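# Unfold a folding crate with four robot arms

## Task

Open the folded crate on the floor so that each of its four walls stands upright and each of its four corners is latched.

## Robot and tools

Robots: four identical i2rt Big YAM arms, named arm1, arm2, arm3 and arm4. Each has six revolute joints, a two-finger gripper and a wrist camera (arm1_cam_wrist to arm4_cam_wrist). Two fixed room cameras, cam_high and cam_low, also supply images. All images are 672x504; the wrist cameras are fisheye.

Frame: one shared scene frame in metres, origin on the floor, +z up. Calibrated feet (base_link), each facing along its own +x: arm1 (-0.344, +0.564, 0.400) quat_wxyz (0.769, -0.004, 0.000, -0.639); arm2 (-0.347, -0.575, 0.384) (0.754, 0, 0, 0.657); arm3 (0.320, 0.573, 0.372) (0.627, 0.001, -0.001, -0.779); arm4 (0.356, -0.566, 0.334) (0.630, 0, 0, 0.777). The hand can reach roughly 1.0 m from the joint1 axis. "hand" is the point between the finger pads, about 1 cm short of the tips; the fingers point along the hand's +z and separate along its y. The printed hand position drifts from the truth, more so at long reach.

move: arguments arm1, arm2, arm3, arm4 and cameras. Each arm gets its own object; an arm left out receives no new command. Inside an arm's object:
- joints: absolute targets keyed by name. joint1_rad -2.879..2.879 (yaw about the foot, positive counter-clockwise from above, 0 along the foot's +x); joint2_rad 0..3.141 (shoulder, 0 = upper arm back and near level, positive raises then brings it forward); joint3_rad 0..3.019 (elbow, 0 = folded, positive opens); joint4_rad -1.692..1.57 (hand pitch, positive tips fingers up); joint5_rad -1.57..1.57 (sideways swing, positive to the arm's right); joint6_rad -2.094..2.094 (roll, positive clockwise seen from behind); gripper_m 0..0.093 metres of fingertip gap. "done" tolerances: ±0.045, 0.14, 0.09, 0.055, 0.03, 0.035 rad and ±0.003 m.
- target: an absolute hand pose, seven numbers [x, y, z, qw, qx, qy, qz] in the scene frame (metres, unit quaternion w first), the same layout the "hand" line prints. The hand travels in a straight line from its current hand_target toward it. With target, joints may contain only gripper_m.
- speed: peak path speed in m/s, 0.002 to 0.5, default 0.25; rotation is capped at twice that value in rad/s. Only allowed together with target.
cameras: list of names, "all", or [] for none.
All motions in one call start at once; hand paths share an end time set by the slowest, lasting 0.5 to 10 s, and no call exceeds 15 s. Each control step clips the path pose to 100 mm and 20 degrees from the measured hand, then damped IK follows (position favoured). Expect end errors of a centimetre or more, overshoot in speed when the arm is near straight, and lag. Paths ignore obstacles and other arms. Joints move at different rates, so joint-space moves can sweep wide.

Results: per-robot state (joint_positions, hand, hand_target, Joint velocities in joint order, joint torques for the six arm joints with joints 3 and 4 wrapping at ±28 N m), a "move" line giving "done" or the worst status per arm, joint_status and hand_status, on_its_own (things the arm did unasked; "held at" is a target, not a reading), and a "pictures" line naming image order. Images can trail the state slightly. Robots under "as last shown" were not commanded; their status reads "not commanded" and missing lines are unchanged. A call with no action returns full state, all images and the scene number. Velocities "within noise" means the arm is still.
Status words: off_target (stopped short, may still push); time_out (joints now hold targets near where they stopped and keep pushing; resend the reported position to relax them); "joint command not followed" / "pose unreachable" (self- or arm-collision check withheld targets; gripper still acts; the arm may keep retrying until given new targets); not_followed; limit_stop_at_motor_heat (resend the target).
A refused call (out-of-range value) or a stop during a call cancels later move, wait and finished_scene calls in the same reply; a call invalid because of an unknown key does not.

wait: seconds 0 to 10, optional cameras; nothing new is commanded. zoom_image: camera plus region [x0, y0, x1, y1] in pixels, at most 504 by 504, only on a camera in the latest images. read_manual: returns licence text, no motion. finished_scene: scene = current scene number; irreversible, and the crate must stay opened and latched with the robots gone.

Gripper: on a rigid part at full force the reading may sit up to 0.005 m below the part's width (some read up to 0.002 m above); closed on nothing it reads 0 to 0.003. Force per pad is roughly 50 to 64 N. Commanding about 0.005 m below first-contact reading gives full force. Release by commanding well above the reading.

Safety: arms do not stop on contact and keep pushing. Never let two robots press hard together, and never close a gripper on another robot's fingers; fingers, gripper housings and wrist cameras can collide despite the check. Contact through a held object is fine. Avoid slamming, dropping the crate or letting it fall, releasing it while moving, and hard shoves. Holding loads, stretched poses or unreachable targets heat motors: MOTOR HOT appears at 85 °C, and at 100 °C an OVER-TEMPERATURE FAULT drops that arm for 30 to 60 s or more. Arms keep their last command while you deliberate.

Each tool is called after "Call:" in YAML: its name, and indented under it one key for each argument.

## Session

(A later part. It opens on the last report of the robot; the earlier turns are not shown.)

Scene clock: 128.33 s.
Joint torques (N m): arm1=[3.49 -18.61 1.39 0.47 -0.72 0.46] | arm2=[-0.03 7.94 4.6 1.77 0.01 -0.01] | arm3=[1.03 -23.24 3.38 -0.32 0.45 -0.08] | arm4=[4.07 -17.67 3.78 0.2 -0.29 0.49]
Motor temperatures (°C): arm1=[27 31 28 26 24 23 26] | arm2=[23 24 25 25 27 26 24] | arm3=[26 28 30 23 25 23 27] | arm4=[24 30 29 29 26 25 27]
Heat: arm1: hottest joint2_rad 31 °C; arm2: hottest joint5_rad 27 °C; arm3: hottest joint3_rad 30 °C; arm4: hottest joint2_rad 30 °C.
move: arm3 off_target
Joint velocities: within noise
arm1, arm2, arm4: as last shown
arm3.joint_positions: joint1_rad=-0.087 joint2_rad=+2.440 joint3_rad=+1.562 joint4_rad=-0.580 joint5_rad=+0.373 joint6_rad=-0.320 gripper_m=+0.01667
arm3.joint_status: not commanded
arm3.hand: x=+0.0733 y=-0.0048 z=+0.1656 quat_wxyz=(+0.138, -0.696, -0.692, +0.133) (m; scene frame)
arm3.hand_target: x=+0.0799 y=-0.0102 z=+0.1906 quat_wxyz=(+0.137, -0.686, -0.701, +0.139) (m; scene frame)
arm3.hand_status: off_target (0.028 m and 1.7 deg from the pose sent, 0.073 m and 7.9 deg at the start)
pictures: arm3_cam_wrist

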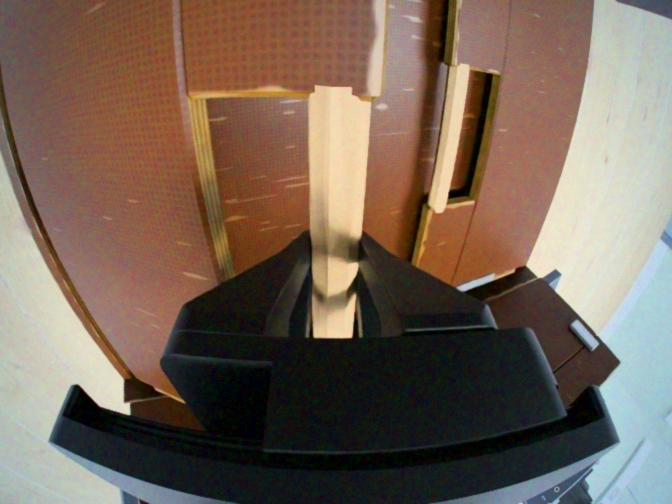

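Call:
move:
  arm3: {"target": [0.117, -0.011, 0.222, -0.181, 0.6755, 0.6905, -0.185], "speed": 0.12}

Call:
move:
  arm3: {"target": [0.160, -0.012, 0.242, -0.2248, 0.6622, 0.677, -0.2298], "speed": 0.12}

Call:
move:
  arm3: {"target": [0.200, -0.014, 0.253, -0.2391, 0.6572, 0.6718, -0.2445], "speed": 0.12}
  cameras: ["arm3_cam_wrist", "arm1_cam_wrist", "arm4_cam_wrist", "cam_low"]

Scene clock: 130.77 s.
Joint torques (N m): arm1=[3.9 -18.37 1.42 0.46 -0.74 0.41] | arm2=[-0.09 8 4.63 1.78 0.02 -0.01] | arm3=[0.91 -22.48 3.74 -0.62 0.49 0.02] | arm4=[4.07 -17.61 3.78 0.2 -0.28 0.5]
Motor temperatures (°C): arm1=[27 31 28 26 24 23 26] | arm2=[23 24 25 25 27 26 24] | arm3=[26 28 30 23 25 23 27] | arm4=[24 30 28 29 26 25 27]
Heat: arm1: hottest joint2_rad 31 °C; arm2: hottest joint5_rad 27 °C; arm3: hottest joint3_rad 30 °C; arm4: hottest joint2_rad 30 °C.
move: arm3 off_target
Joint velocities: within noise
arm1, arm2, arm4: as last shown
arm3.joint_positions: joint1_rad=-0.011 joint2_rad=+2.377 joint3_rad=+1.498 joint4_rad=-0.572 joint5_rad=+0.511 joint6_rad=-0.244 gripper_m=+0.01661
arm3.joint_status: not commanded
arm3.hand: x=+0.1000 y=-0.0046 z=+0.1963 quat_wxyz=(+0.184, -0.688, -0.679, +0.180) (m; scene frame)
arm3.hand_target: x=+0.1103 y=-0.0089 z=+0.2205 quat_wxyz=(+0.182, -0.679, -0.687, +0.184) (m; scene frame)
arm3.hand_status: off_target (0.031 m and 2.0 deg from the pose sent, 0.072 m and 8.0 deg at the start)
pictures: none

Scene clock: 131.97 s.
Joint torques (N m): arm1=[3.43 -19.25 1.32 0.59 -0.71 0.47] | arm2=[-0.03 8 4.63 1.77 0.01 -0.01] | arm3=[2.67 -21.3 3.97 -0.43 0.2 0.03] | arm4=[4.07 -17.67 3.78 0.2 -0.29 0.5]
Motor temperatures (°C): arm1=[27 31 28 26 24 23 26] | arm2=[23 24 25 25 27 26 24] | arm3=[26 28 30 23 25 23 27] | arm4=[24 30 28 29 26 25 28]
Heat: arm1: hottest joint2_rad 31 °C; arm2: hottest joint5_rad 27 °C; arm3: hottest joint3_rad 30 °C; arm4: hottest joint2_rad 30 °C.
move: arm3 off_target
Joint velocities: within noise
arm1.joint_positions: joint1_rad=+0.838 joint2_rad=+2.180 joint3_rad=+0.827 joint4_rad=+0.248 joint5_rad=+0.700 joint6_rad=-0.652 gripper_m=+0.01666
arm1.joint_status: not commanded
arm1.hand: x=-0.0027 y=+0.2226 z=+0.2441 quat_wxyz=(+0.012, -0.031, -0.916, +0.401) (m; scene frame)
arm1.hand_target: x=+0.0053 y=+0.2452 z=+0.2381 quat_wxyz=(+0.000, -0.019, -0.923, +0.384) (m; scene frame)
arm1.hand_status: not commanded
arm2.joint_positions: joint1_rad=-0.187 joint2_rad=+0.448 joint3_rad=+1.696 joint4_rad=-1.263 joint5_rad=+0.249 joint6_rad=-0.242 gripper_m=+0.09396
arm2.joint_status: not commanded
arm2.hand: x=-0.2825 y=-0.5188 z=+1.0983 quat_wxyz=(-0.653, +0.415, -0.579, -0.258) (m; scene frame)
arm2.hand_target: x=-0.2830 y=-0.5203 z=+1.1047 quat_wxyz=(-0.657, +0.411, -0.575, -0.261) (m; scene frame)
arm2.hand_status: not commanded
arm3.joint_positions: joint1_rad=+0.085 joint2_rad=+2.341 joint3_rad=+1.469 joint4_rad=-0.615 joint5_rad=+0.669 joint6_rad=-0.136 gripper_m=+0.01645
arm3.joint_status: not commanded
arm3.hand: x=+0.1353 y=-0.0046 z=+0.2234 quat_wxyz=(+0.236, -0.676, -0.659, +0.229) (m; scene frame)
arm3.hand_target: x=+0.1574 y=-0.0121 z=+0.2420 quat_wxyz=(+0.228, -0.662, -0.675, +0.232) (m; scene frame)
arm3.hand_status: off_target (0.032 m and 2.8 deg from the pose sent, 0.076 m and 7.9 deg at the start)
arm4: as last shown
pictures: none

Scene clock: 133.03 s.
Joint torques (N m): arm1=[3.19 -17.9 1.31 0.75 -0.73 0.45] | arm2=[-0.09 7.94 4.63 1.76 0.01 -0.01] | arm3=[3.84 -21.19 4.66 -0.65 -0.35 0.09] | arm4=[4.07 -17.61 3.77 0.2 -0.29 0.49]
Motor temperatures (°C): arm1=[27 31 28 26 24 23 26] | arm2=[23 24 25 25 27 26 24] | arm3=[26 28 30 23 25 23 27] | arm4=[24 30 28 29 26 25 28]
Heat: arm1: hottest joint2_rad 31 °C; arm2: hottest joint5_rad 27 °C; arm3: hottest joint3_rad 30 °C; arm4: hottest joint2_rad 30 °C.
move: arm3 off_target
Joint velocities: within noise
arm1, arm2: as last shown
arm1.joint_positions: joint1_rad=+0.838 joint2_rad=+2.180 joint3_rad=+0.827 joint4_rad=+0.248 joint5_rad=+0.700 joint6_rad=-0.650 gripper_m=+0.01666
arm1.hand_target: x=+0.0052 y=+0.2452 z=+0.2381 quat_wxyz=(+0.000, -0.020, -0.923, +0.383) (m; scene frame)
arm3.joint_positions: joint1_rad=+0.150 joint2_rad=+2.323 joint3_rad=+1.469 joint4_rad=-0.688 joint5_rad=+0.726 joint6_rad=-0.047 gripper_m=+0.01638
arm3.joint_status: not commanded
arm3.hand: x=+0.1669 y=-0.0045 z=+0.2395 quat_wxyz=(+0.255, -0.671, -0.652, +0.245) (m; scene frame)
arm3.hand_target: x=+0.1991 y=-0.0140 z=+0.2527 quat_wxyz=(+0.240, -0.656, -0.672, +0.245) (m; scene frame)
arm3.hand_status: off_target (0.037 m and 3.3 deg from the pose sent, 0.072 m and 3.1 deg at the start)
arm4.joint_positions: joint1_rad=+0.827 joint2_rad=+2.039 joint3_rad=+0.963 joint4_rad=-0.029 joint5_rad=+0.688 joint6_rad=-0.673 gripper_m=+0.01632
arm4.joint_status: not commanded
arm4.hand: x=-0.0417 y=-0.2012 z=+0.2496 quat_wxyz=(-0.393, +0.919, -0.015, +0.008) (m; scene frame)
arm4.hand_target: x=-0.0445 y=-0.2200 z=+0.2487 quat_wxyz=(-0.383, +0.924, -0.009, +0.000) (m; scene frame)
arm4.hand_status: not commanded
pictures: arm1_cam_wrist, arm3_cam_wrist, arm4_cam_wrist, cam_low

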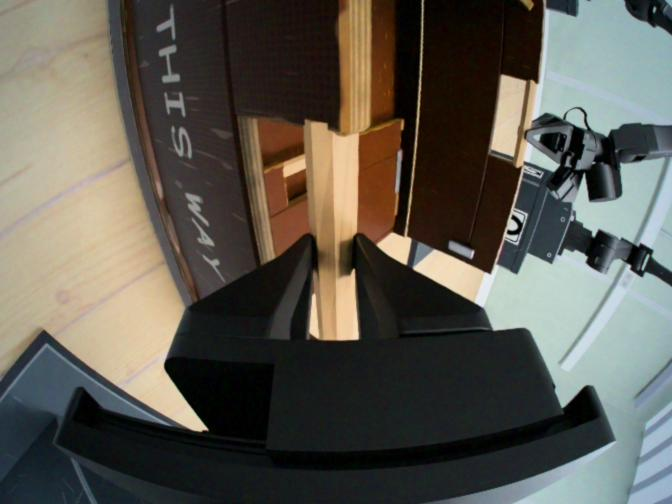

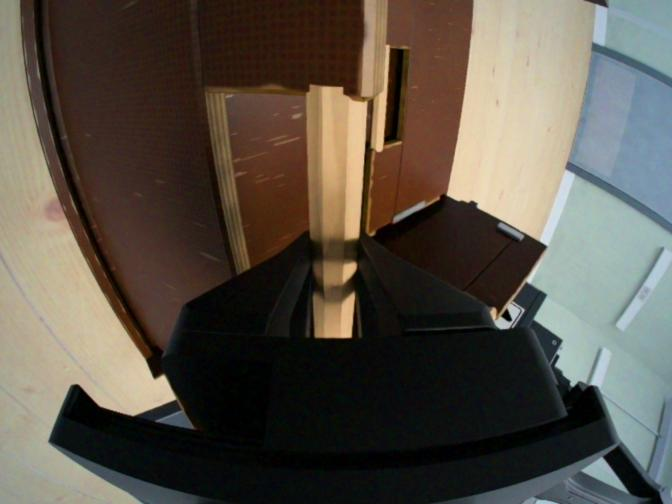

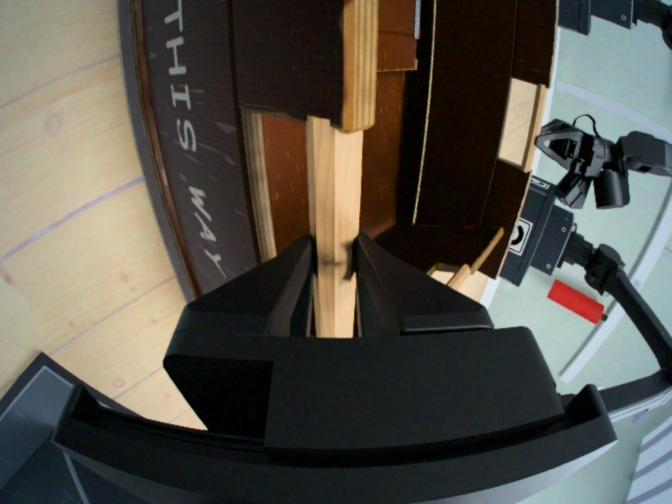

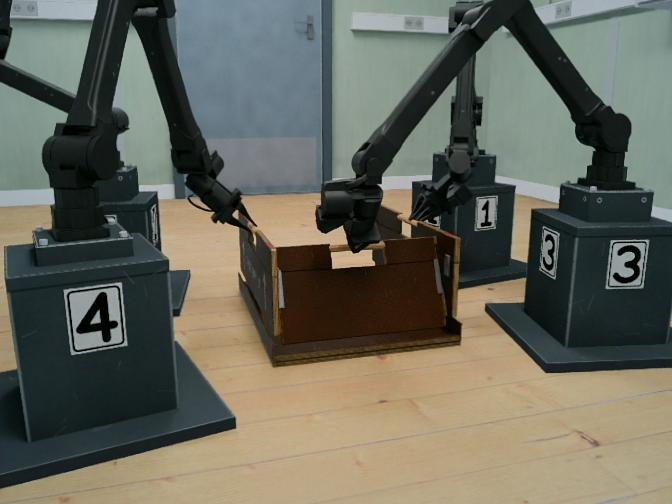

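Call:
move:
  arm4: {"target": [-0.045, -0.232, 0.249, -0.3827, 0.9238, -0.009, 0], "speed": 0.12}
  arm3: {"target": [0.240, -0.015, 0.257, -0.2391, 0.6572, 0.6718, -0.2445], "speed": 0.12}

Call:
move:
  arm3: {"target": [0.272, -0.016, 0.258, -0.2391, 0.6572, 0.6718, -0.2445], "speed": 0.1}
  cameras: ["arm3_cam_wrist", "cam_low"]

Scene clock: 135.93 s.
Joint torques (N m): arm1=[3.84 -18.67 1.31 0.53 -0.74 0.42] | arm2=[-0.03 8 4.63 1.77 0.01 -0.01] | arm3=[3.66 -19.25 6.26 -0.8 -0.76 0.14] | arm4=[5.48 -18.2 2.89 -0.06 -0.11 0.65]
Motor temperatures (°C): arm1=[27 31 28 26 24 23 26] | arm2=[23 24 25 25 27 26 24] | arm3=[26 29 30 23 26 23 27] | arm4=[24 30 28 29 26 25 28]
Heat: arm1: hottest joint2_rad 31 °C; arm2: hottest joint5_rad 27 °C; arm3: hottest joint3_rad 30 °C; arm4: hottest joint2_rad 30 °C.
move: arm3 off_target; arm4 off_target
Joint velocities: within noise
arm1.joint_positions: joint1_rad=+0.838 joint2_rad=+2.180 joint3_rad=+0.827 joint4_rad=+0.247 joint5_rad=+0.700 joint6_rad=-0.650 gripper_m=+0.01666
arm1.joint_status: not commanded
arm1.hand: x=-0.0030 y=+0.2228 z=+0.2439 quat_wxyz=(+0.012, -0.031, -0.916, +0.400) (m; scene frame)
arm1.hand_target: x=+0.0051 y=+0.2450 z=+0.2380 quat_wxyz=(+0.001, -0.020, -0.923, +0.383) (m; scene frame)
arm1.hand_status: not commanded
arm2: as last shown
arm3.joint_positions: joint1_rad=+0.216 joint2_rad=+2.305 joint3_rad=+1.470 joint4_rad=-0.759 joint5_rad=+0.738 joint6_rad=+0.038 gripper_m=+0.01639
arm3.joint_status: not commanded
arm3.hand: x=+0.2037 y=-0.0045 z=+0.2517 quat_wxyz=(+0.257, -0.669, -0.650, +0.252) (m; scene frame)
arm3.hand_target: x=+0.2386 y=-0.0149 z=+0.2572 quat_wxyz=(+0.239, -0.657, -0.671, +0.245) (m; scene frame)
arm3.hand_status: off_target (0.038 m and 3.5 deg from the pose sent, 0.076 m and 3.3 deg at the start)
arm4.joint_positions: joint1_rad=+0.829 joint2_rad=+2.039 joint3_rad=+0.960 joint4_rad=-0.023 joint5_rad=+0.691 joint6_rad=-0.667 gripper_m=+0.01632
arm4.joint_status: not commanded
arm4.hand: x=-0.0415 y=-0.2018 z=+0.2497 quat_wxyz=(-0.395, +0.918, -0.018, +0.006) (m; scene frame)
arm4.hand_target: x=-0.0453 y=-0.2296 z=+0.2491 quat_wxyz=(-0.385, +0.923, -0.009, -0.002) (m; scene frame)
arm4.hand_status: off_target (0.030 m and 2.0 deg from the pose sent, 0.031 m and 1.7 deg at the start)
pictures: none

Scene clock: 137.00 s.
Joint torques (N m): arm1=[2.2 -18.26 1.46 0.59 -0.77 0.41] | arm2=[-0.09 7.94 4.62 1.78 0.01 -0.01] | arm3=[5.83 -18.37 6.71 -1.22 -0.86 0.22] | arm4=[5.48 -18.2 2.91 -0.08 -0.11 0.65]
Motor temperatures (°C): arm1=[27 31 28 26 24 23 26] | arm2=[23 24 25 25 27 26 24] | arm3=[26 29 30 23 26 23 27] | arm4=[24 30 28 29 26 25 28]
Heat: arm1: hottest joint2_rad 31 °C; arm2: hottest joint5_rad 27 °C; arm3: hottest joint3_rad 30 °C; arm4: hottest joint2_rad 30 °C.
move: arm3 off_target
Joint velocities: within noise
arm1.joint_positions: joint1_rad=+0.843 joint2_rad=+2.179 joint3_rad=+0.824 joint4_rad=+0.247 joint5_rad=+0.700 joint6_rad=-0.649 gripper_m=+0.01666
arm1.joint_status: not commanded
arm1.hand: x=-0.0025 y=+0.2250 z=+0.2441 quat_wxyz=(+0.012, -0.029, -0.916, +0.400) (m; scene frame)
arm1.hand_target: x=+0.0055 y=+0.2454 z=+0.2379 quat_wxyz=(+0.000, -0.019, -0.924, +0.383) (m; scene frame)
arm1.hand_status: not commanded
arm2, arm4: as last shown
arm3.joint_positions: joint1_rad=+0.250 joint2_rad=+2.305 joint3_rad=+1.484 joint4_rad=-0.811 joint5_rad=+0.740 joint6_rad=+0.090 gripper_m=+0.01639
arm3.joint_status: not commanded
arm3.hand: x=+0.2229 y=-0.0043 z=+0.2558 quat_wxyz=(+0.259, -0.670, -0.649, +0.251) (m; scene frame)
arm3.hand_target: x=+0.2701 y=-0.0139 z=+0.2578 quat_wxyz=(+0.241, -0.653, -0.675, +0.244) (m; scene frame)
arm3.hand_status: off_target (0.051 m and 3.9 deg from the pose sent, 0.070 m and 3.5 deg at the start)
pictures: arm3_cam_wrist, cam_low

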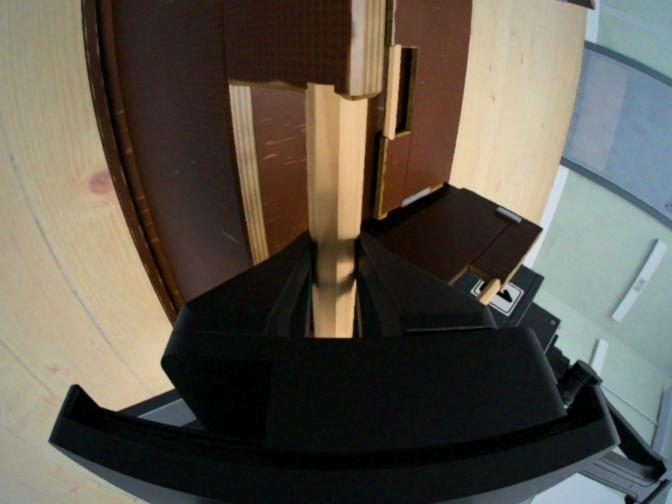

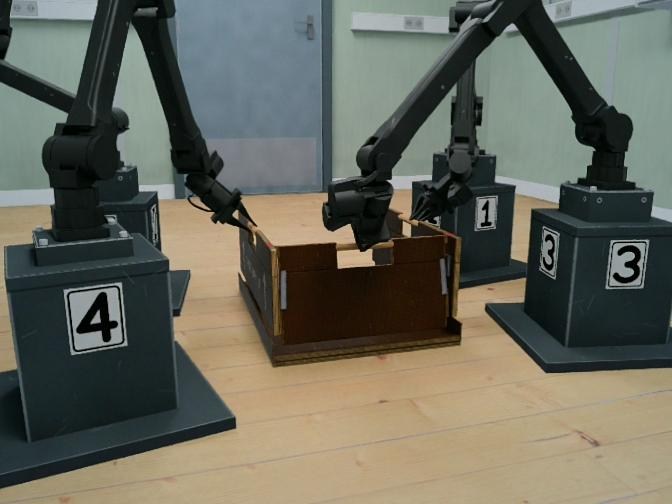

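Call:
move:
  arm4: {"target": [-0.045, -0.246, 0.249, -0.3827, 0.9238, -0.009, 0], "speed": 0.12}

Call:
move:
  arm3: {"target": [0.306, -0.014, 0.258, -0.2391, 0.6572, 0.6718, -0.2445], "speed": 0.1}
  cameras: ["arm3_cam_wrist", "cam_low"]

Scene clock: 139.47 s.
Joint torques (N m): arm1=[2.9 -18.2 1.47 0.62 -0.78 0.4] | arm2=[-0.03 8 4.66 1.76 0.02 -0.01] | arm3=[5.42 -18.49 6.68 -1.37 -0.89 0.25] | arm4=[7.12 -18.73 1.69 -0.64 0.03 0.86]
Motor temperatures (°C): arm1=[27 31 28 26 24 23 26] | arm2=[23 24 25 25 27 26 24] | arm3=[26 29 30 23 26 23 28] | arm4=[24 30 28 29 26 25 28]
Heat: arm1: hottest joint2_rad 31 °C; arm2: hottest joint5_rad 27 °C; arm3: hottest joint3_rad 30 °C; arm4: hottest joint2_rad 30 °C.
move: arm4 off_target
Joint velocities: within noise
arm1, arm2, arm3: as last shown
arm4.joint_positions: joint1_rad=+0.832 joint2_rad=+2.039 joint3_rad=+0.958 joint4_rad=-0.022 joint5_rad=+0.694 joint6_rad=-0.660 gripper_m=+0.01632
arm4.joint_status: not commanded
arm4.hand: x=-0.0418 y=-0.2030 z=+0.2497 quat_wxyz=(-0.396, +0.918, -0.020, +0.005) (m; scene frame)
arm4.hand_target: x=-0.0446 y=-0.2430 z=+0.2478 quat_wxyz=(-0.383, +0.924, -0.007, -0.001) (m; scene frame)
arm4.hand_status: off_target (0.043 m and 2.2 deg from the pose sent, 0.044 m and 2.0 deg at the start)
pictures: none

Scene clock: 140.53 s.
Joint torques (N m): arm1=[3.31 -18.37 1.52 0.58 -0.71 0.38] | arm2=[-0.15 8 4.62 1.77 0.01 -0.01] | arm3=[5.07 -18.2 7.28 -1.21 -0.78 0.3] | arm4=[7.12 -18.67 1.99 -0.65 -0.13 0.85]
Motor temperatures (°C): arm1=[27 31 28 26 24 23 26] | arm2=[23 24 25 25 27 26 24] | arm3=[26 29 30 23 26 23 28] | arm4=[24 30 28 29 26 25 28]
Heat: arm1: hottest joint2_rad 31 °C; arm2: hottest joint5_rad 27 °C; arm3: hottest joint3_rad 30 °C; arm4: hottest joint2_rad 30 °C.
move: arm3 off_target
Joint velocities: within noise
arm1.joint_positions: joint1_rad=+0.843 joint2_rad=+2.179 joint3_rad=+0.825 joint4_rad=+0.247 joint5_rad=+0.698 joint6_rad=-0.649 gripper_m=+0.01666
arm1.joint_status: not commanded
arm1.hand: x=-0.0016 y=+0.2247 z=+0.2442 quat_wxyz=(+0.011, -0.029, -0.916, +0.400) (m; scene frame)
arm1.hand_target: x=+0.0059 y=+0.2452 z=+0.2380 quat_wxyz=(+0.000, -0.019, -0.923, +0.383) (m; scene frame)
arm1.hand_status: not commanded
arm2: as last shown
arm3.joint_positions: joint1_rad=+0.312 joint2_rad=+2.306 joint3_rad=+1.501 joint4_rad=-0.871 joint5_rad=+0.730 joint6_rad=+0.167 gripper_m=+0.01639
arm3.joint_status: not commanded
arm3.hand: x=+0.2592 y=-0.0046 z=+0.2592 quat_wxyz=(+0.255, -0.670, -0.650, +0.252) (m; scene frame)
arm3.hand_target: x=+0.3047 y=-0.0128 z=+0.2582 quat_wxyz=(+0.239, -0.657, -0.672, +0.245) (m; scene frame)
arm3.hand_status: off_target (0.048 m and 3.5 deg from the pose sent, 0.084 m and 3.9 deg at the start)
arm4.joint_positions: joint1_rad=+0.832 joint2_rad=+2.039 joint3_rad=+0.955 joint4_rad=-0.022 joint5_rad=+0.702 joint6_rad=-0.659 gripper_m=+0.01633
arm4.joint_status: not commanded
arm4.hand: x=-0.0396 y=-0.2031 z=+0.2496 quat_wxyz=(-0.398, +0.917, -0.021, +0.008) (m; scene frame)
arm4.hand_target: x=-0.0447 y=-0.2424 z=+0.2484 quat_wxyz=(-0.384, +0.923, -0.008, -0.001) (m; scene frame)
arm4.hand_status: not commanded
pictures: arm3_cam_wrist, cam_low

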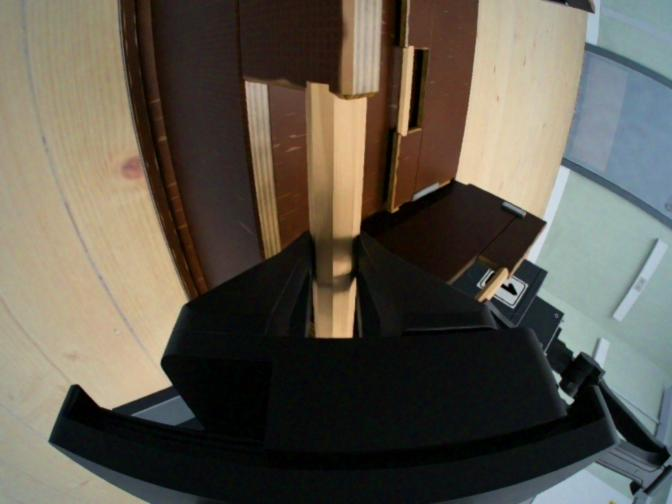

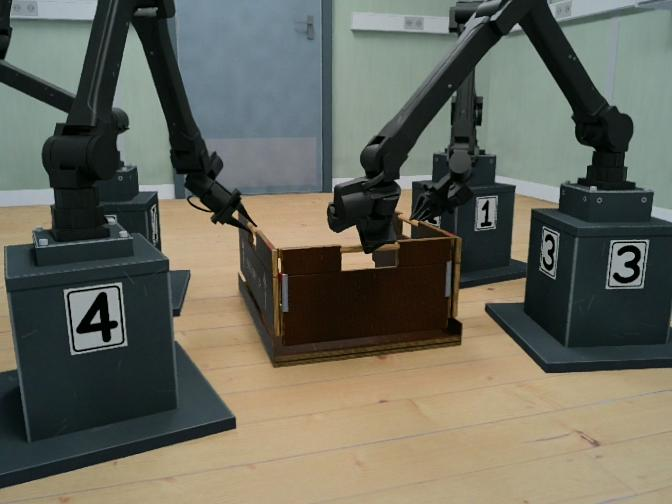

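Call:
move:
  arm3: {"target": [0.332, -0.014, 0.256, -0.2391, 0.6572, 0.6718, -0.2445], "speed": 0.1}
  cameras: ["cam_low"]

Call:
zoom_image:
  camera: "cam_low"
  region: [225, 190, 475, 380]

Scene clock: 142.93 s.
Joint torques (N m): arm1=[3.02 -18.26 1.48 0.57 -0.74 0.45] | arm2=[-0.09 7.94 4.64 1.77 0.01 -0.01] | arm3=[8.47 -18.08 7.21 -1.58 -0.96 0.55] | arm4=[7.06 -18.67 2 -0.65 -0.13 0.85]
Motor temperatures (°C): arm1=[27 31 28 26 24 23 26] | arm2=[23 24 25 25 27 26 24] | arm3=[26 29 30 23 26 23 28] | arm4=[24 30 28 29 26 25 28]
Heat: arm1: hottest joint2_rad 31 °C; arm2: hottest joint5_rad 27 °C; arm3: hottest joint3_rad 30 °C; arm4: hottest joint2_rad 30 °C.
move: arm3 off_target
Joint velocities: within noise
arm1, arm2, arm4: as last shown
arm3.joint_positions: joint1_rad=+0.313 joint2_rad=+2.317 joint3_rad=+1.523 joint4_rad=-0.908 joint5_rad=+0.730 joint6_rad=+0.194 gripper_m=+0.01639
arm3.joint_status: not commanded
arm3.hand: x=+0.2601 y=-0.0049 z=+0.2594 quat_wxyz=(+0.261, -0.675, -0.644, +0.248) (m; scene frame)
arm3.hand_target: x=+0.3290 y=-0.0105 z=+0.2568 quat_wxyz=(+0.239, -0.656, -0.673, +0.245) (m; scene frame)
arm3.hand_status: off_target (0.073 m and 4.5 deg from the pose sent, 0.073 m and 3.5 deg at the start)
pictures: cam_low

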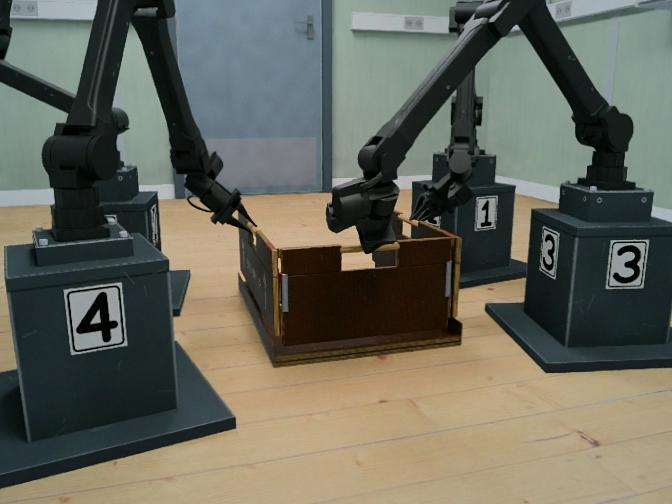

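Scaled by 2.016 from the camera's 672x504 image, which has a finer 960x720 frame.

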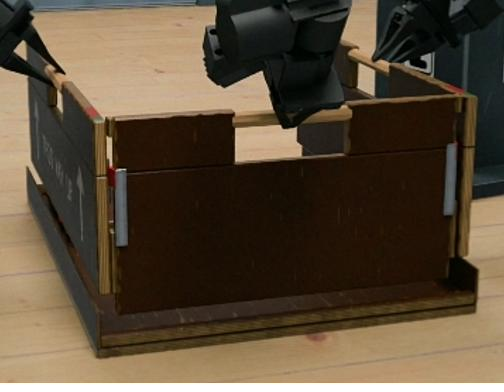

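Call:
move:
  arm1: {"target": [0.006, 0.212, 0.240, 0, 0.02, 0.9237, -0.3827], "speed": 0.1}
  arm4: {"target": [-0.044, -0.196, 0.249, -0.3827, 0.9238, -0.009, 0], "speed": 0.12}

Call:
move:
  arm3: {"target": [0.240, -0.014, 0.256, -0.2391, 0.6572, 0.6718, -0.2445], "speed": 0.1}
  cameras: ["arm3_cam_wrist", "cam_low"]

Call:
zoom_image:
  camera: "cam_low"
  region: [225, 190, 475, 380]

Scene clock: 146.70 s.
Joint torques (N m): arm1=[-0.97 -18.02 4.29 1.31 -1.18 -0.02] | arm2=[-0.03 8 4.62 1.77 0.01 -0.01] | arm3=[8.12 -17.49 7.17 -1.62 -0.99 0.54] | arm4=[1.32 -16.09 6.54 0.46 -0.53 0.04]
Motor temperatures (°C): arm1=[27 31 28 26 24 23 26] | arm2=[23 24 25 25 27 26 24] | arm3=[26 29 30 23 26 23 28] | arm4=[24 30 28 29 26 25 28]
Heat: arm1: hottest joint2_rad 31 °C; arm2: hottest joint5_rad 27 °C; arm3: hottest joint3_rad 30 °C; arm4: hottest joint2_rad 30 °C.
move: arm1 off_target; arm4 done
Joint velocities: within noise
arm1.joint_positions: joint1_rad=+0.832 joint2_rad=+2.176 joint3_rad=+0.827 joint4_rad=+0.247 joint5_rad=+0.680 joint6_rad=-0.675 gripper_m=+0.01666
arm1.joint_status: not commanded
arm1.hand: x=-0.0017 y=+0.2218 z=+0.2440 quat_wxyz=(+0.011, -0.021, -0.919, +0.394) (m; scene frame)
arm1.hand_target: x=+0.0083 y=+0.2162 z=+0.2399 quat_wxyz=(-0.001, -0.016, -0.924, +0.383) (m; scene frame)
arm1.hand_status: off_target (0.013 m and 1.9 deg from the pose sent, 0.015 m and 2.7 deg at the start)
arm2, arm3: as last shown
arm3.hand_target: x=+0.3289 y=-0.0105 z=+0.2568 quat_wxyz=(+0.239, -0.656, -0.673, +0.245) (m; scene frame)
arm4.joint_positions: joint1_rad=+0.818 joint2_rad=+2.035 joint3_rad=+0.958 joint4_rad=-0.025 joint5_rad=+0.674 joint6_rad=-0.683 gripper_m=+0.01632
arm4.joint_status: not commanded
arm4.hand: x=-0.0394 y=-0.1991 z=+0.2498 quat_wxyz=(-0.389, +0.921, -0.013, +0.006) (m; scene frame)
arm4.hand_target: x=-0.0426 y=-0.1971 z=+0.2484 quat_wxyz=(-0.381, +0.924, -0.008, +0.003) (m; scene frame)
arm4.hand_status: done (0.006 m and 1.2 deg from the pose sent, 0.008 m and 2.5 deg at the start)
pictures: none

Scene clock: 148.27 s.
Joint torques (N m): arm1=[-0.38 -17.14 4.23 1.42 -1.21 0.02] | arm2=[-0.09 8 4.62 1.77 0.02 -0.01] | arm3=[-2.32 -18.49 4.75 2.04 -0.13 -0.52] | arm4=[1.32 -16.03 6.53 0.44 -0.53 0.05]
Motor temperatures (°C): arm1=[27 31 28 26 24 23 26] | arm2=[23 24 25 25 27 26 24] | arm3=[26 29 30 23 26 23 28] | arm4=[24 30 28 29 26 25 28]
Heat: arm1: hottest joint2_rad 31 °C; arm2: hottest joint5_rad 27 °C; arm3: hottest joint3_rad 30 °C; arm4: hottest joint2_rad 30 °C.
move: arm3 off_target
Joint velocities: within noise
arm1, arm4: as last shown
arm1.hand_target: x=+0.0083 y=+0.2163 z=+0.2399 quat_wxyz=(-0.001, -0.016, -0.924, +0.383) (m; scene frame)
arm2.joint_positions: joint1_rad=-0.187 joint2_rad=+0.448 joint3_rad=+1.696 joint4_rad=-1.263 joint5_rad=+0.249 joint6_rad=-0.242 gripper_m=+0.09396
arm2.joint_status: not commanded
arm2.hand: x=-0.2825 y=-0.5188 z=+1.0983 quat_wxyz=(-0.653, +0.415, -0.579, -0.258) (m; scene frame)
arm2.hand_target: x=-0.2830 y=-0.5203 z=+1.1047 quat_wxyz=(-0.657, +0.411, -0.575, -0.261) (m; scene frame)
arm2.hand_status: not commanded
arm3.joint_positions: joint1_rad=+0.304 joint2_rad=+2.299 joint3_rad=+1.489 joint4_rad=-0.845 joint5_rad=+0.721 joint6_rad=+0.122 gripper_m=+0.01639
arm3.joint_status: not commanded
arm3.hand: x=+0.2561 y=-0.0052 z=+0.2588 quat_wxyz=(+0.251, -0.662, -0.661, +0.248) (m; scene frame)
arm3.hand_target: x=+0.2460 y=-0.0124 z=+0.2561 quat_wxyz=(+0.241, -0.656, -0.672, +0.244) (m; scene frame)
arm3.hand_status: off_target (0.019 m and 2.0 deg from the pose sent, 0.022 m and 4.5 deg at the start)
pictures: arm3_cam_wrist, cam_low

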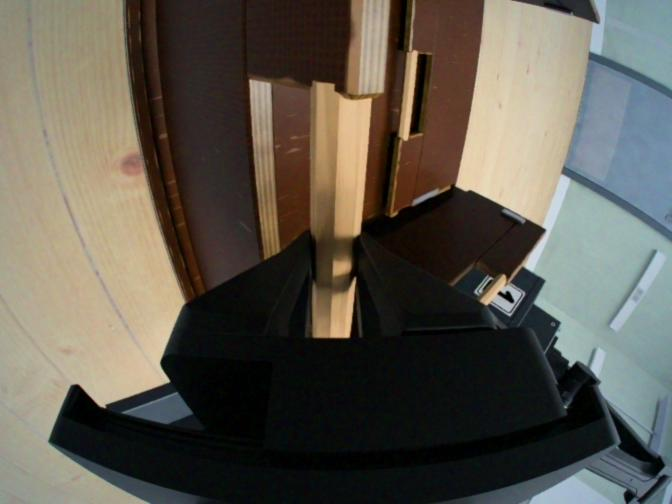

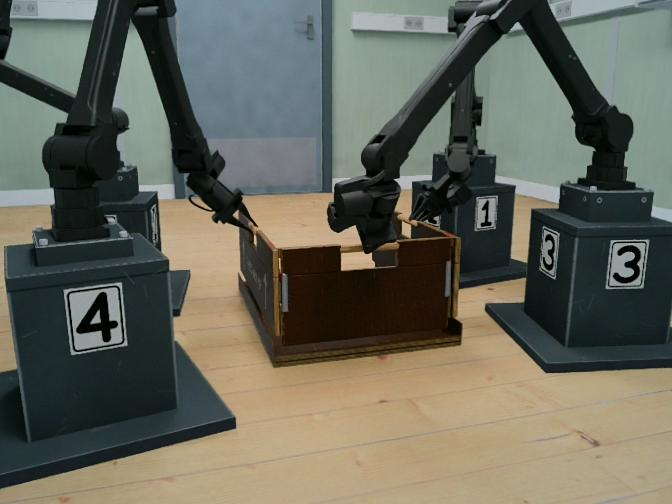

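Scaled by 2.016 from the camera's 672x504 image, which has a finer 960x720 frame.

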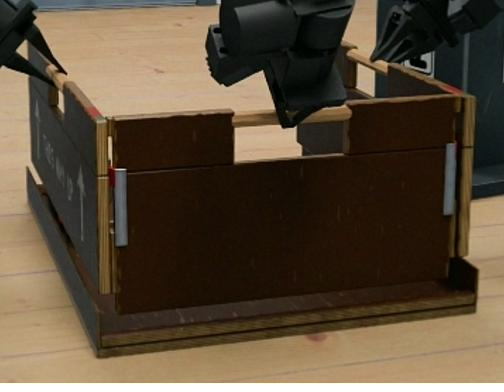

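Call:
move:
  arm3: {"target": [0.214, -0.014, 0.254, -0.2391, 0.6572, 0.6718, -0.2445], "speed": 0.1}
  cameras: ["cam_low"]

Call:
zoom_image:
  camera: "cam_low"
  region: [225, 190, 475, 380]

Scene clock: 150.03 s.
Joint torques (N m): arm1=[-1.14 -16.73 4.29 1.25 -1.23 0] | arm2=[-0.09 7.94 4.63 1.76 0.01 -0.01] | arm3=[-6.36 -17.85 5.23 2.59 0.3 -0.8] | arm4=[1.32 -16.03 6.54 0.46 -0.53 0.05]
Motor temperatures (°C): arm1=[27 31 28 26 24 23 26] | arm2=[23 24 25 25 27 26 24] | arm3=[26 28 30 23 26 23 28] | arm4=[24 30 28 29 26 25 28]
Heat: arm1: hottest joint2_rad 31 °C; arm2: hottest joint5_rad 27 °C; arm3: hottest joint3_rad 30 °C; arm4: hottest joint2_rad 30 °C.
move: arm3 off_target
Joint velocities: within noise
arm1, arm2, arm4: as last shown
arm3.joint_positions: joint1_rad=+0.298 joint2_rad=+2.283 joint3_rad=+1.466 joint4_rad=-0.807 joint5_rad=+0.701 joint6_rad=+0.085 gripper_m=+0.01638
arm3.joint_status: not commanded
arm3.hand: x=+0.2552 y=-0.0049 z=+0.2587 quat_wxyz=(+0.240, -0.659, -0.670, +0.245) (m; scene frame)
arm3.hand_target: x=+0.2166 y=-0.0112 z=+0.2539 quat_wxyz=(+0.239, -0.659, -0.671, +0.241) (m; scene frame)
arm3.hand_status: off_target (0.042 m and 0.3 deg from the pose sent, 0.043 m and 2.0 deg at the start)
pictures: cam_low

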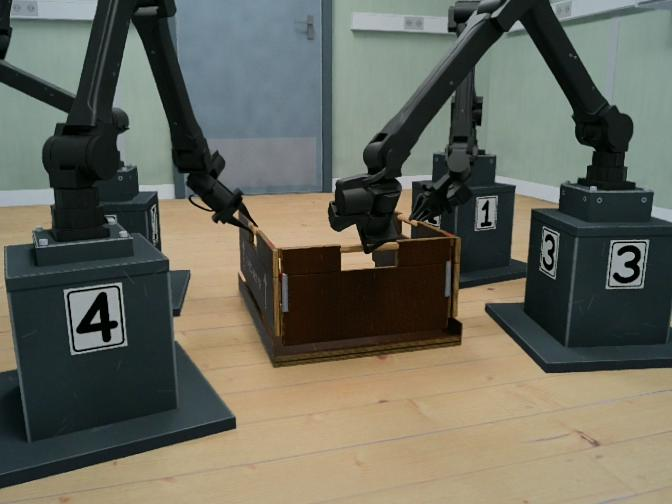

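Scaled by 2.016 from the camera's 672x504 image, which has a finer 960x720 frame.

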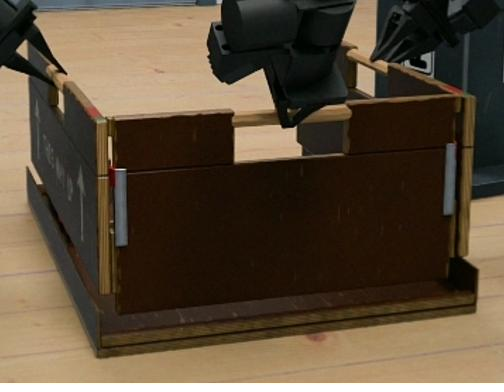

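Call:
move:
  arm3: {"target": [0.254, -0.011, 0.257, -0.2391, 0.6572, 0.6718, -0.2445], "speed": 0.1, "joints": {"gripper_m": 0.05}}
  arm2: {"joints": {"joint1_rad": -0.25, "joint2_rad": 1.6, "joint3_rad": 1.7, "joint4_rad": -0.92, "joint5_rad": 0, "joint6_rad": -0.47, "gripper_m": 0.045}}
  cameras: ["arm3_cam_wrist"]

Call:
move:
  arm3: {"target": [0.332, -0.011, 0.350, -0.2391, 0.6572, 0.6718, -0.2445], "speed": 0.15}
  arm2: {"joints": {"joint1_rad": -0.332, "joint2_rad": 2.34, "joint3_rad": 1.719, "joint4_rad": -0.923, "joint5_rad": 0, "joint6_rad": -0.47}}
  cameras: ["arm3_cam_wrist", "arm2_cam_wrist", "cam_low", "cam_high"]

Scene clock: 156.83 s.
Joint torques (N m): arm1=[-0.97 -17.2 4.19 1.42 -1.15 0.02] | arm2=[-0.73 -20.95 10.39 1.55 -0.13 -0.1] | arm3=[0.97 -17.55 6.3 -0.21 0.71 0.16] | arm4=[1.32 -16.03 6.53 0.44 -0.53 0.05]
Motor temperatures (°C): arm1=[27 31 28 26 25 23 27] | arm2=[23 24 25 25 27 26 24] | arm3=[26 28 30 23 26 24 28] | arm4=[24 29 28 29 26 25 28]
Heat: arm1: hottest joint2_rad 31 °C; arm2: hottest joint5_rad 27 °C; arm3: hottest joint3_rad 30 °C; arm4: hottest joint2_rad 29 °C.
move: arm2 done; arm3 off_target
Joint velocities: within noise
arm1.joint_positions: joint1_rad=+0.832 joint2_rad=+2.176 joint3_rad=+0.827 joint4_rad=+0.247 joint5_rad=+0.680 joint6_rad=-0.676 gripper_m=+0.01666
arm1.joint_status: not commanded
arm1.hand: x=-0.0017 y=+0.2218 z=+0.2440 quat_wxyz=(+0.011, -0.020, -0.919, +0.394) (m; scene frame)
arm1.hand_target: x=+0.0083 y=+0.2163 z=+0.2399 quat_wxyz=(-0.001, -0.015, -0.924, +0.383) (m; scene frame)
arm1.hand_status: not commanded
arm2.joint_positions: joint1_rad=-0.236 joint2_rad=+1.639 joint3_rad=+1.662 joint4_rad=-0.930 joint5_rad=+0.002 joint6_rad=-0.461 gripper_m=+0.04513
arm2.joint_status: all done
arm2.hand: x=-0.1094 y=+0.0299 z=+0.7016 quat_wxyz=(-0.305, +0.697, -0.638, -0.116) (m; scene frame)
arm2.hand_target: x=-0.1041 y=+0.0305 z=+0.7402 quat_wxyz=(-0.338, +0.688, -0.629, -0.127) (m; scene frame)
arm2.hand_status: not commanded
arm3.joint_positions: joint1_rad=+0.278 joint2_rad=+2.283 joint3_rad=+1.466 joint4_rad=-0.797 joint5_rad=+0.695 joint6_rad=+0.055 gripper_m=+0.04991
arm3.joint_status: all done
arm3.hand: x=+0.2446 y=-0.0053 z=+0.2579 quat_wxyz=(+0.241, -0.657, -0.673, +0.240) (m; scene frame)
arm3.hand_target: x=+0.2520 y=-0.0107 z=+0.2569 quat_wxyz=(+0.240, -0.655, -0.674, +0.243) (m; scene frame)
arm3.hand_status: off_target (0.011 m and 0.6 deg from the pose sent, 0.006 m and 0.3 deg at the start)
arm4: as last shown
pictures: arm3_cam_wrist

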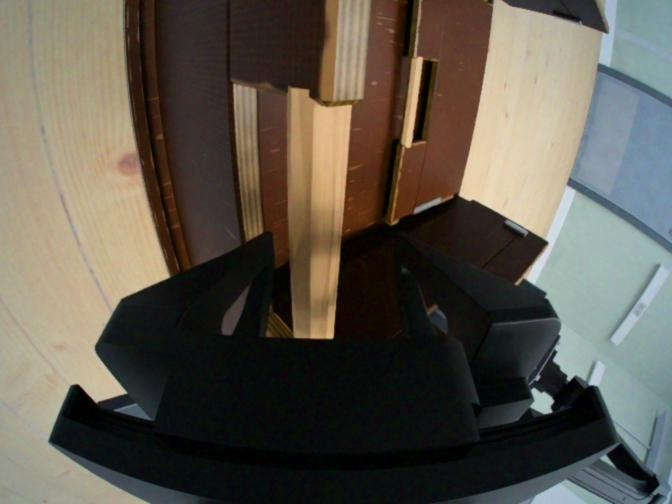

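Scene clock: 158.53 s.
Joint torques (N m): arm1=[-1.03 -17.32 4.31 1.31 -1.17 -0.01] | arm2=[0.67 -27.22 7.75 0.44 -0.08 -0.12] | arm3=[0.38 -18.9 8.42 -0.53 0.35 0.25] | arm4=[1.26 -16.03 6.54 0.46 -0.53 0.05]
Motor temperatures (°C): arm1=[27 31 28 26 25 23 27] | arm2=[23 25 25 25 27 26 24] | arm3=[26 28 30 23 26 23 28] | arm4=[24 29 28 29 26 25 28]
Heat: arm1: hottest joint2_rad 31 °C; arm2: hottest joint5_rad 27 °C; arm3: hottest joint3_rad 30 °C; arm4: hottest joint2_rad 29 °C.
move: arm2 done; arm3 off_target
Joint velocities: within noise
arm1, arm4: as last shown
arm2.joint_positions: joint1_rad=-0.336 joint2_rad=+2.375 joint3_rad=+1.687 joint4_rad=-0.929 joint5_rad=+0.001 joint6_rad=-0.461 gripper_m=+0.04513
arm2.joint_status: all done
arm2.hand: x=-0.0616 y=-0.0187 z=+0.2383 quat_wxyz=(+0.022, +0.703, -0.711, +0.008) (m; scene frame)
arm2.hand_target: x=-0.0544 y=+0.0071 z=+0.2698 quat_wxyz=(-0.013, +0.709, -0.706, -0.004) (m; scene frame)
arm2.hand_status: not commanded
arm3.joint_positions: joint1_rad=+0.411 joint2_rad=+2.185 joint3_rad=+1.526 joint4_rad=-1.100 joint5_rad=+0.692 joint6_rad=+0.234 gripper_m=+0.04991
arm3.joint_status: not commanded
arm3.hand: x=+0.3197 y=+0.0039 z=+0.3340 quat_wxyz=(+0.256, -0.653, -0.673, +0.235) (m; scene frame)
arm3.hand_target: x=+0.3277 y=-0.0129 z=+0.3503 quat_wxyz=(+0.237, -0.661, -0.668, +0.246) (m; scene frame)
arm3.hand_status: off_target (0.025 m and 2.2 deg from the pose sent, 0.127 m and 0.6 deg at the start)
pictures: arm2_cam_wrist, arm3_cam_wrist, cam_high, cam_low

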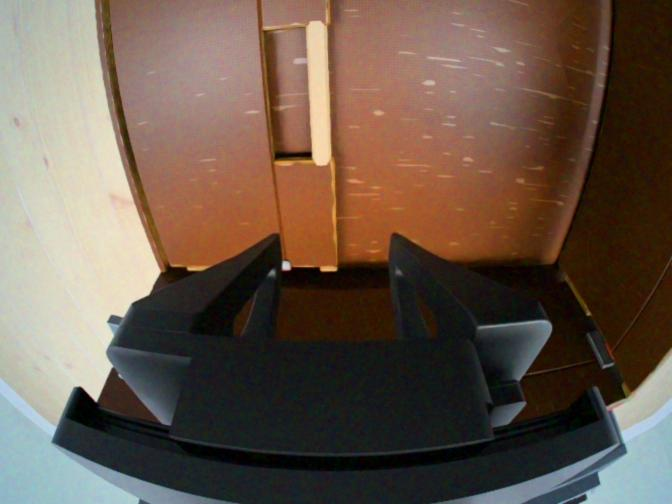

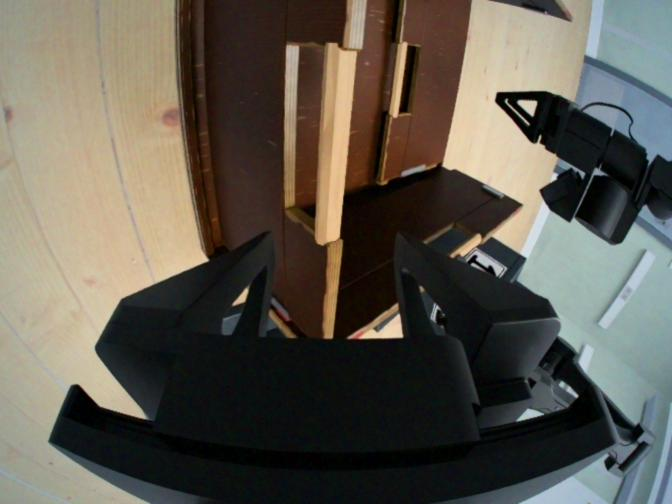

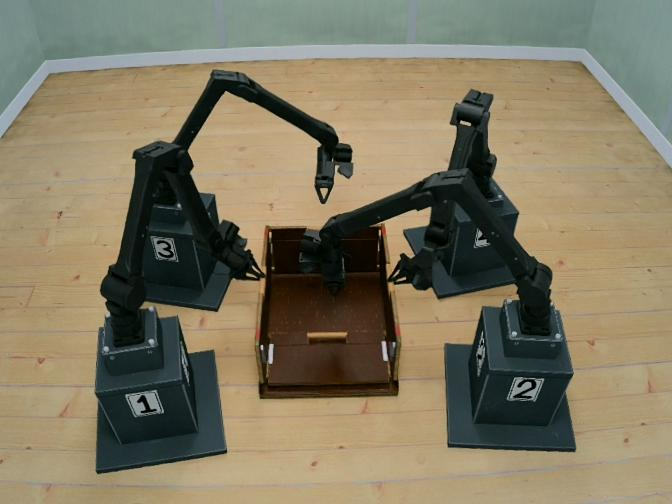

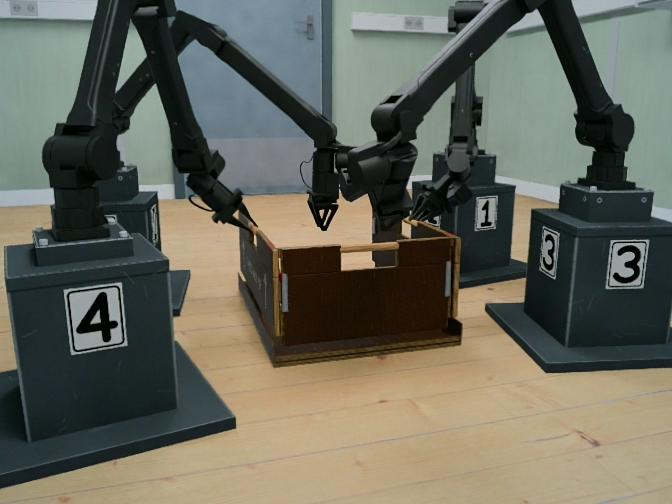

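Call:
move:
  arm2: {"target": [-0.074, 0.022, 0.125, 0, 0.7071, -0.7071, 0], "speed": 0.25}
  cameras: ["arm2_cam_wrist"]

Scene clock: 164.77 s.
Joint torques (N m): arm1=[-1.08 -17.38 4.34 1.2 -1.16 0] | arm2=[0.15 -26.7 7.38 0.43 -0.06 0.06] | arm3=[0.15 -18.9 8.57 -0.51 0.39 0.21] | arm4=[1.26 -16.03 6.53 0.44 -0.53 0.05]
Motor temperatures (°C): arm1=[27 31 28 26 25 23 27] | arm2=[23 26 25 25 27 26 24] | arm3=[26 28 30 23 26 23 27] | arm4=[24 29 28 29 26 25 28]
Heat: arm1: hottest joint2_rad 31 °C; arm2: hottest joint5_rad 27 °C; arm3: hottest joint3_rad 30 °C; arm4: hottest joint2_rad 29 °C.
move: arm2 off_target
Joint velocities: within noise
arm1, arm4: as last shown
arm2.joint_positions: joint1_rad=-0.298 joint2_rad=+2.637 joint3_rad=+1.805 joint4_rad=-0.791 joint5_rad=+0.001 joint6_rad=-0.433 gripper_m=+0.04513
arm2.joint_status: not commanded
arm2.hand: x=-0.0809 y=-0.0036 z=+0.1082 quat_wxyz=(+0.024, +0.707, -0.707, +0.010) (m; scene frame)
arm2.hand_target: x=-0.0728 y=+0.0196 z=+0.1253 quat_wxyz=(+0.000, +0.705, -0.709, +0.000) (m; scene frame)
arm2.hand_status: off_target (0.031 m and 3.0 deg from the pose sent, 0.121 m and 2.7 deg at the start)
arm3.joint_positions: joint1_rad=+0.411 joint2_rad=+2.185 joint3_rad=+1.526 joint4_rad=-1.100 joint5_rad=+0.692 joint6_rad=+0.236 gripper_m=+0.04991
arm3.joint_status: not commanded
arm3.hand: x=+0.3197 y=+0.0039 z=+0.3340 quat_wxyz=(+0.256, -0.654, -0.672, +0.236) (m; scene frame)
arm3.hand_target: x=+0.3277 y=-0.0130 z=+0.3503 quat_wxyz=(+0.237, -0.661, -0.668, +0.247) (m; scene frame)
arm3.hand_status: not commanded
pictures: arm2_cam_wrist

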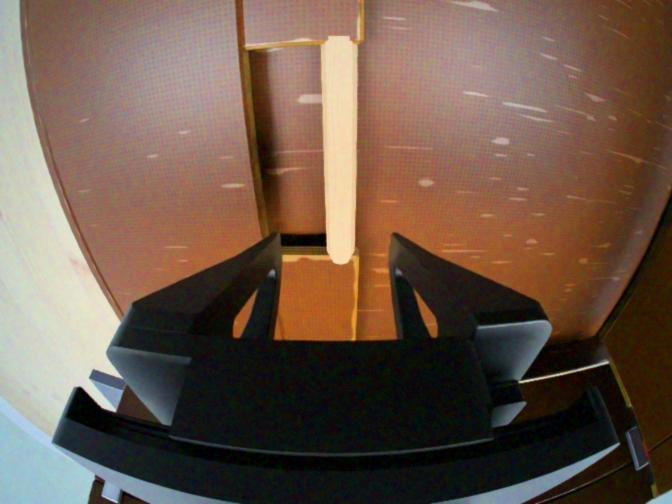

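Call:
move:
  arm2: {"target": [-0.070, 0.030, 0.052, 0, 0.7071, -0.7071, 0], "speed": 0.2}
  cameras: ["arm2_cam_wrist"]

Scene clock: 168.37 s.
Joint torques (N m): arm1=[-1.67 -17.14 4.33 1.36 -1.14 0] | arm2=[0.44 -26.34 7.21 0.23 -0.09 0.04] | arm3=[-0.32 -18.9 8.55 -0.55 0.38 0.23] | arm4=[1.32 -16.03 6.54 0.44 -0.53 0.05]
Motor temperatures (°C): arm1=[27 31 28 26 25 23 27] | arm2=[23 27 26 25 27 26 24] | arm3=[26 28 31 23 26 23 27] | arm4=[24 29 28 29 26 25 28]
Heat: arm1: hottest joint2_rad 31 °C; arm2: hottest joint2_rad 27 °C; arm3: hottest joint3_rad 31 °C; arm4: hottest joint2_rad 29 °C.
move: arm2 off_target
Joint velocities: within noise
arm1, arm3, arm4: as last shown
arm2.joint_positions: joint1_rad=-0.298 joint2_rad=+2.808 joint3_rad=+1.957 joint4_rad=-0.758 joint5_rad=+0.001 joint6_rad=-0.433 gripper_m=+0.04513
arm2.joint_status: not commanded
arm2.hand: x=-0.0750 y=+0.0090 z=+0.0398 quat_wxyz=(+0.018, +0.707, -0.707, +0.007) (m; scene frame)
arm2.hand_target: x=-0.0704 y=+0.0294 z=+0.0524 quat_wxyz=(+0.000, +0.707, -0.707, +0.000) (m; scene frame)
arm2.hand_status: off_target (0.025 m and 2.2 deg from the pose sent, 0.066 m and 3.0 deg at the start)
pictures: arm2_cam_wrist

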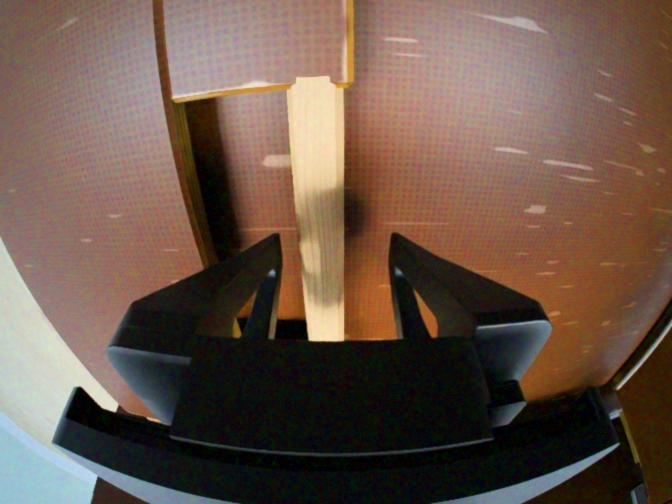

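Call:
move:
  arm2: {"target": [-0.075, 0.028, 0.042, 0, 0.7071, -0.7071, 0], "speed": 0.1}
  cameras: ["arm2_cam_wrist"]

Scene clock: 170.73 s.
Joint torques (N m): arm1=[-1.38 -17.32 4.21 1.4 -1.22 0.01] | arm2=[0.79 -25 7.17 0.68 -0.09 0.06] | arm3=[-0.03 -19.02 8.5 -0.49 0.37 0.22] | arm4=[1.32 -16.09 6.54 0.44 -0.53 0.05]
Motor temperatures (°C): arm1=[27 31 28 26 25 23 27] | arm2=[23 27 26 25 27 26 24] | arm3=[26 28 31 23 26 23 27] | arm4=[24 29 28 29 26 25 28]
Heat: arm1: hottest joint2_rad 31 °C; arm2: hottest joint2_rad 27 °C; arm3: hottest joint3_rad 31 °C; arm4: hottest joint2_rad 29 °C.
move: arm2 off_target
Joint velocities: within noise
arm1, arm3, arm4: as last shown
arm2.joint_positions: joint1_rad=-0.298 joint2_rad=+2.808 joint3_rad=+1.957 joint4_rad=-0.755 joint5_rad=+0.001 joint6_rad=-0.433 gripper_m=+0.04513
arm2.joint_status: not commanded
arm2.hand: x=-0.0747 y=+0.0097 z=+0.0398 quat_wxyz=(+0.016, +0.707, -0.707, +0.007) (m; scene frame)
arm2.hand_target: x=-0.0742 y=+0.0270 z=+0.0423 quat_wxyz=(+0.000, +0.708, -0.707, +0.000) (m; scene frame)
arm2.hand_status: off_target (0.018 m and 2.0 deg from the pose sent, 0.019 m and 2.2 deg at the start)
pictures: arm2_cam_wrist

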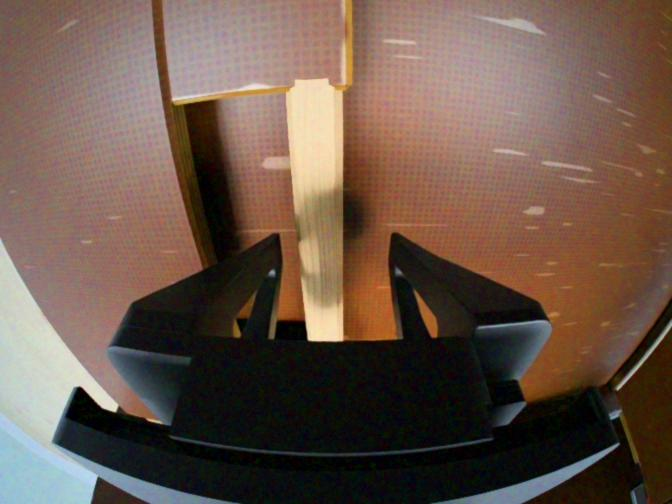

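Call:
move:
  arm2: {"target": [-0.080, 0.023, 0.024, 0, 0.7071, -0.7071, 0], "speed": 0.1}
  cameras: ["arm2_cam_wrist"]

Scene clock: 172.47 s.
Joint torques (N m): arm1=[-1.08 -17.85 4.29 1.35 -1.23 0.04] | arm2=[0.79 -24.59 6.95 0.69 -0.08 0.07] | arm3=[0.15 -18.84 8.5 -0.46 0.35 0.25] | arm4=[1.32 -16.03 6.53 0.46 -0.52 0.05]
Motor temperatures (°C): arm1=[27 31 29 26 25 23 27] | arm2=[23 27 26 25 27 26 24] | arm3=[26 28 31 23 26 23 27] | arm4=[24 29 28 29 26 25 28]
Heat: arm1: hottest joint2_rad 31 °C; arm2: hottest joint2_rad 27 °C; arm3: hottest joint3_rad 31 °C; arm4: hottest joint2_rad 29 °C.
move: arm2 off_target
Joint velocities: within noise
arm1, arm3: as last shown
arm2.joint_positions: joint1_rad=-0.295 joint2_rad=+2.837 joint3_rad=+1.957 joint4_rad=-0.726 joint5_rad=+0.001 joint6_rad=-0.427 gripper_m=+0.04513
arm2.joint_status: not commanded
arm2.hand: x=-0.0794 y=+0.0043 z=+0.0215 quat_wxyz=(+0.016, +0.706, -0.708, +0.007) (m; scene frame)
arm2.hand_target: x=-0.0786 y=+0.0220 z=+0.0245 quat_wxyz=(-0.001, +0.706, -0.708, +0.000) (m; scene frame)
arm2.hand_status: off_target (0.019 m and 2.0 deg from the pose sent, 0.021 m and 2.0 deg at the start)
arm4.joint_positions: joint1_rad=+0.818 joint2_rad=+2.035 joint3_rad=+0.958 joint4_rad=-0.025 joint5_rad=+0.674 joint6_rad=-0.683 gripper_m=+0.01632
arm4.joint_status: not commanded
arm4.hand: x=-0.0394 y=-0.1991 z=+0.2498 quat_wxyz=(-0.389, +0.921, -0.013, +0.006) (m; scene frame)
arm4.hand_target: x=-0.0426 y=-0.1971 z=+0.2484 quat_wxyz=(-0.381, +0.924, -0.008, +0.003) (m; scene frame)
arm4.hand_status: not commanded
pictures: arm2_cam_wrist

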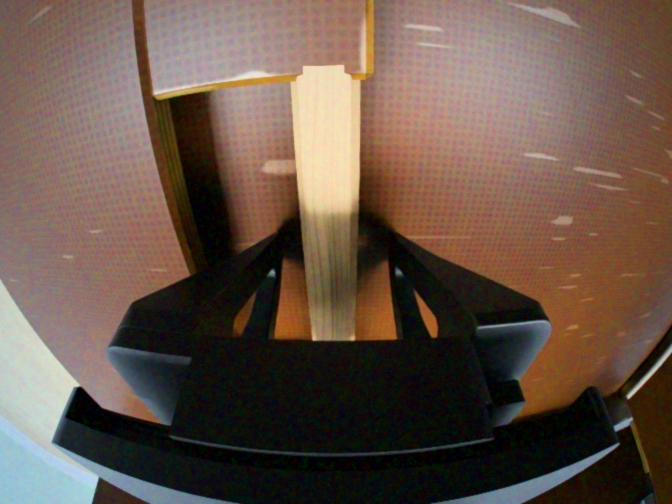

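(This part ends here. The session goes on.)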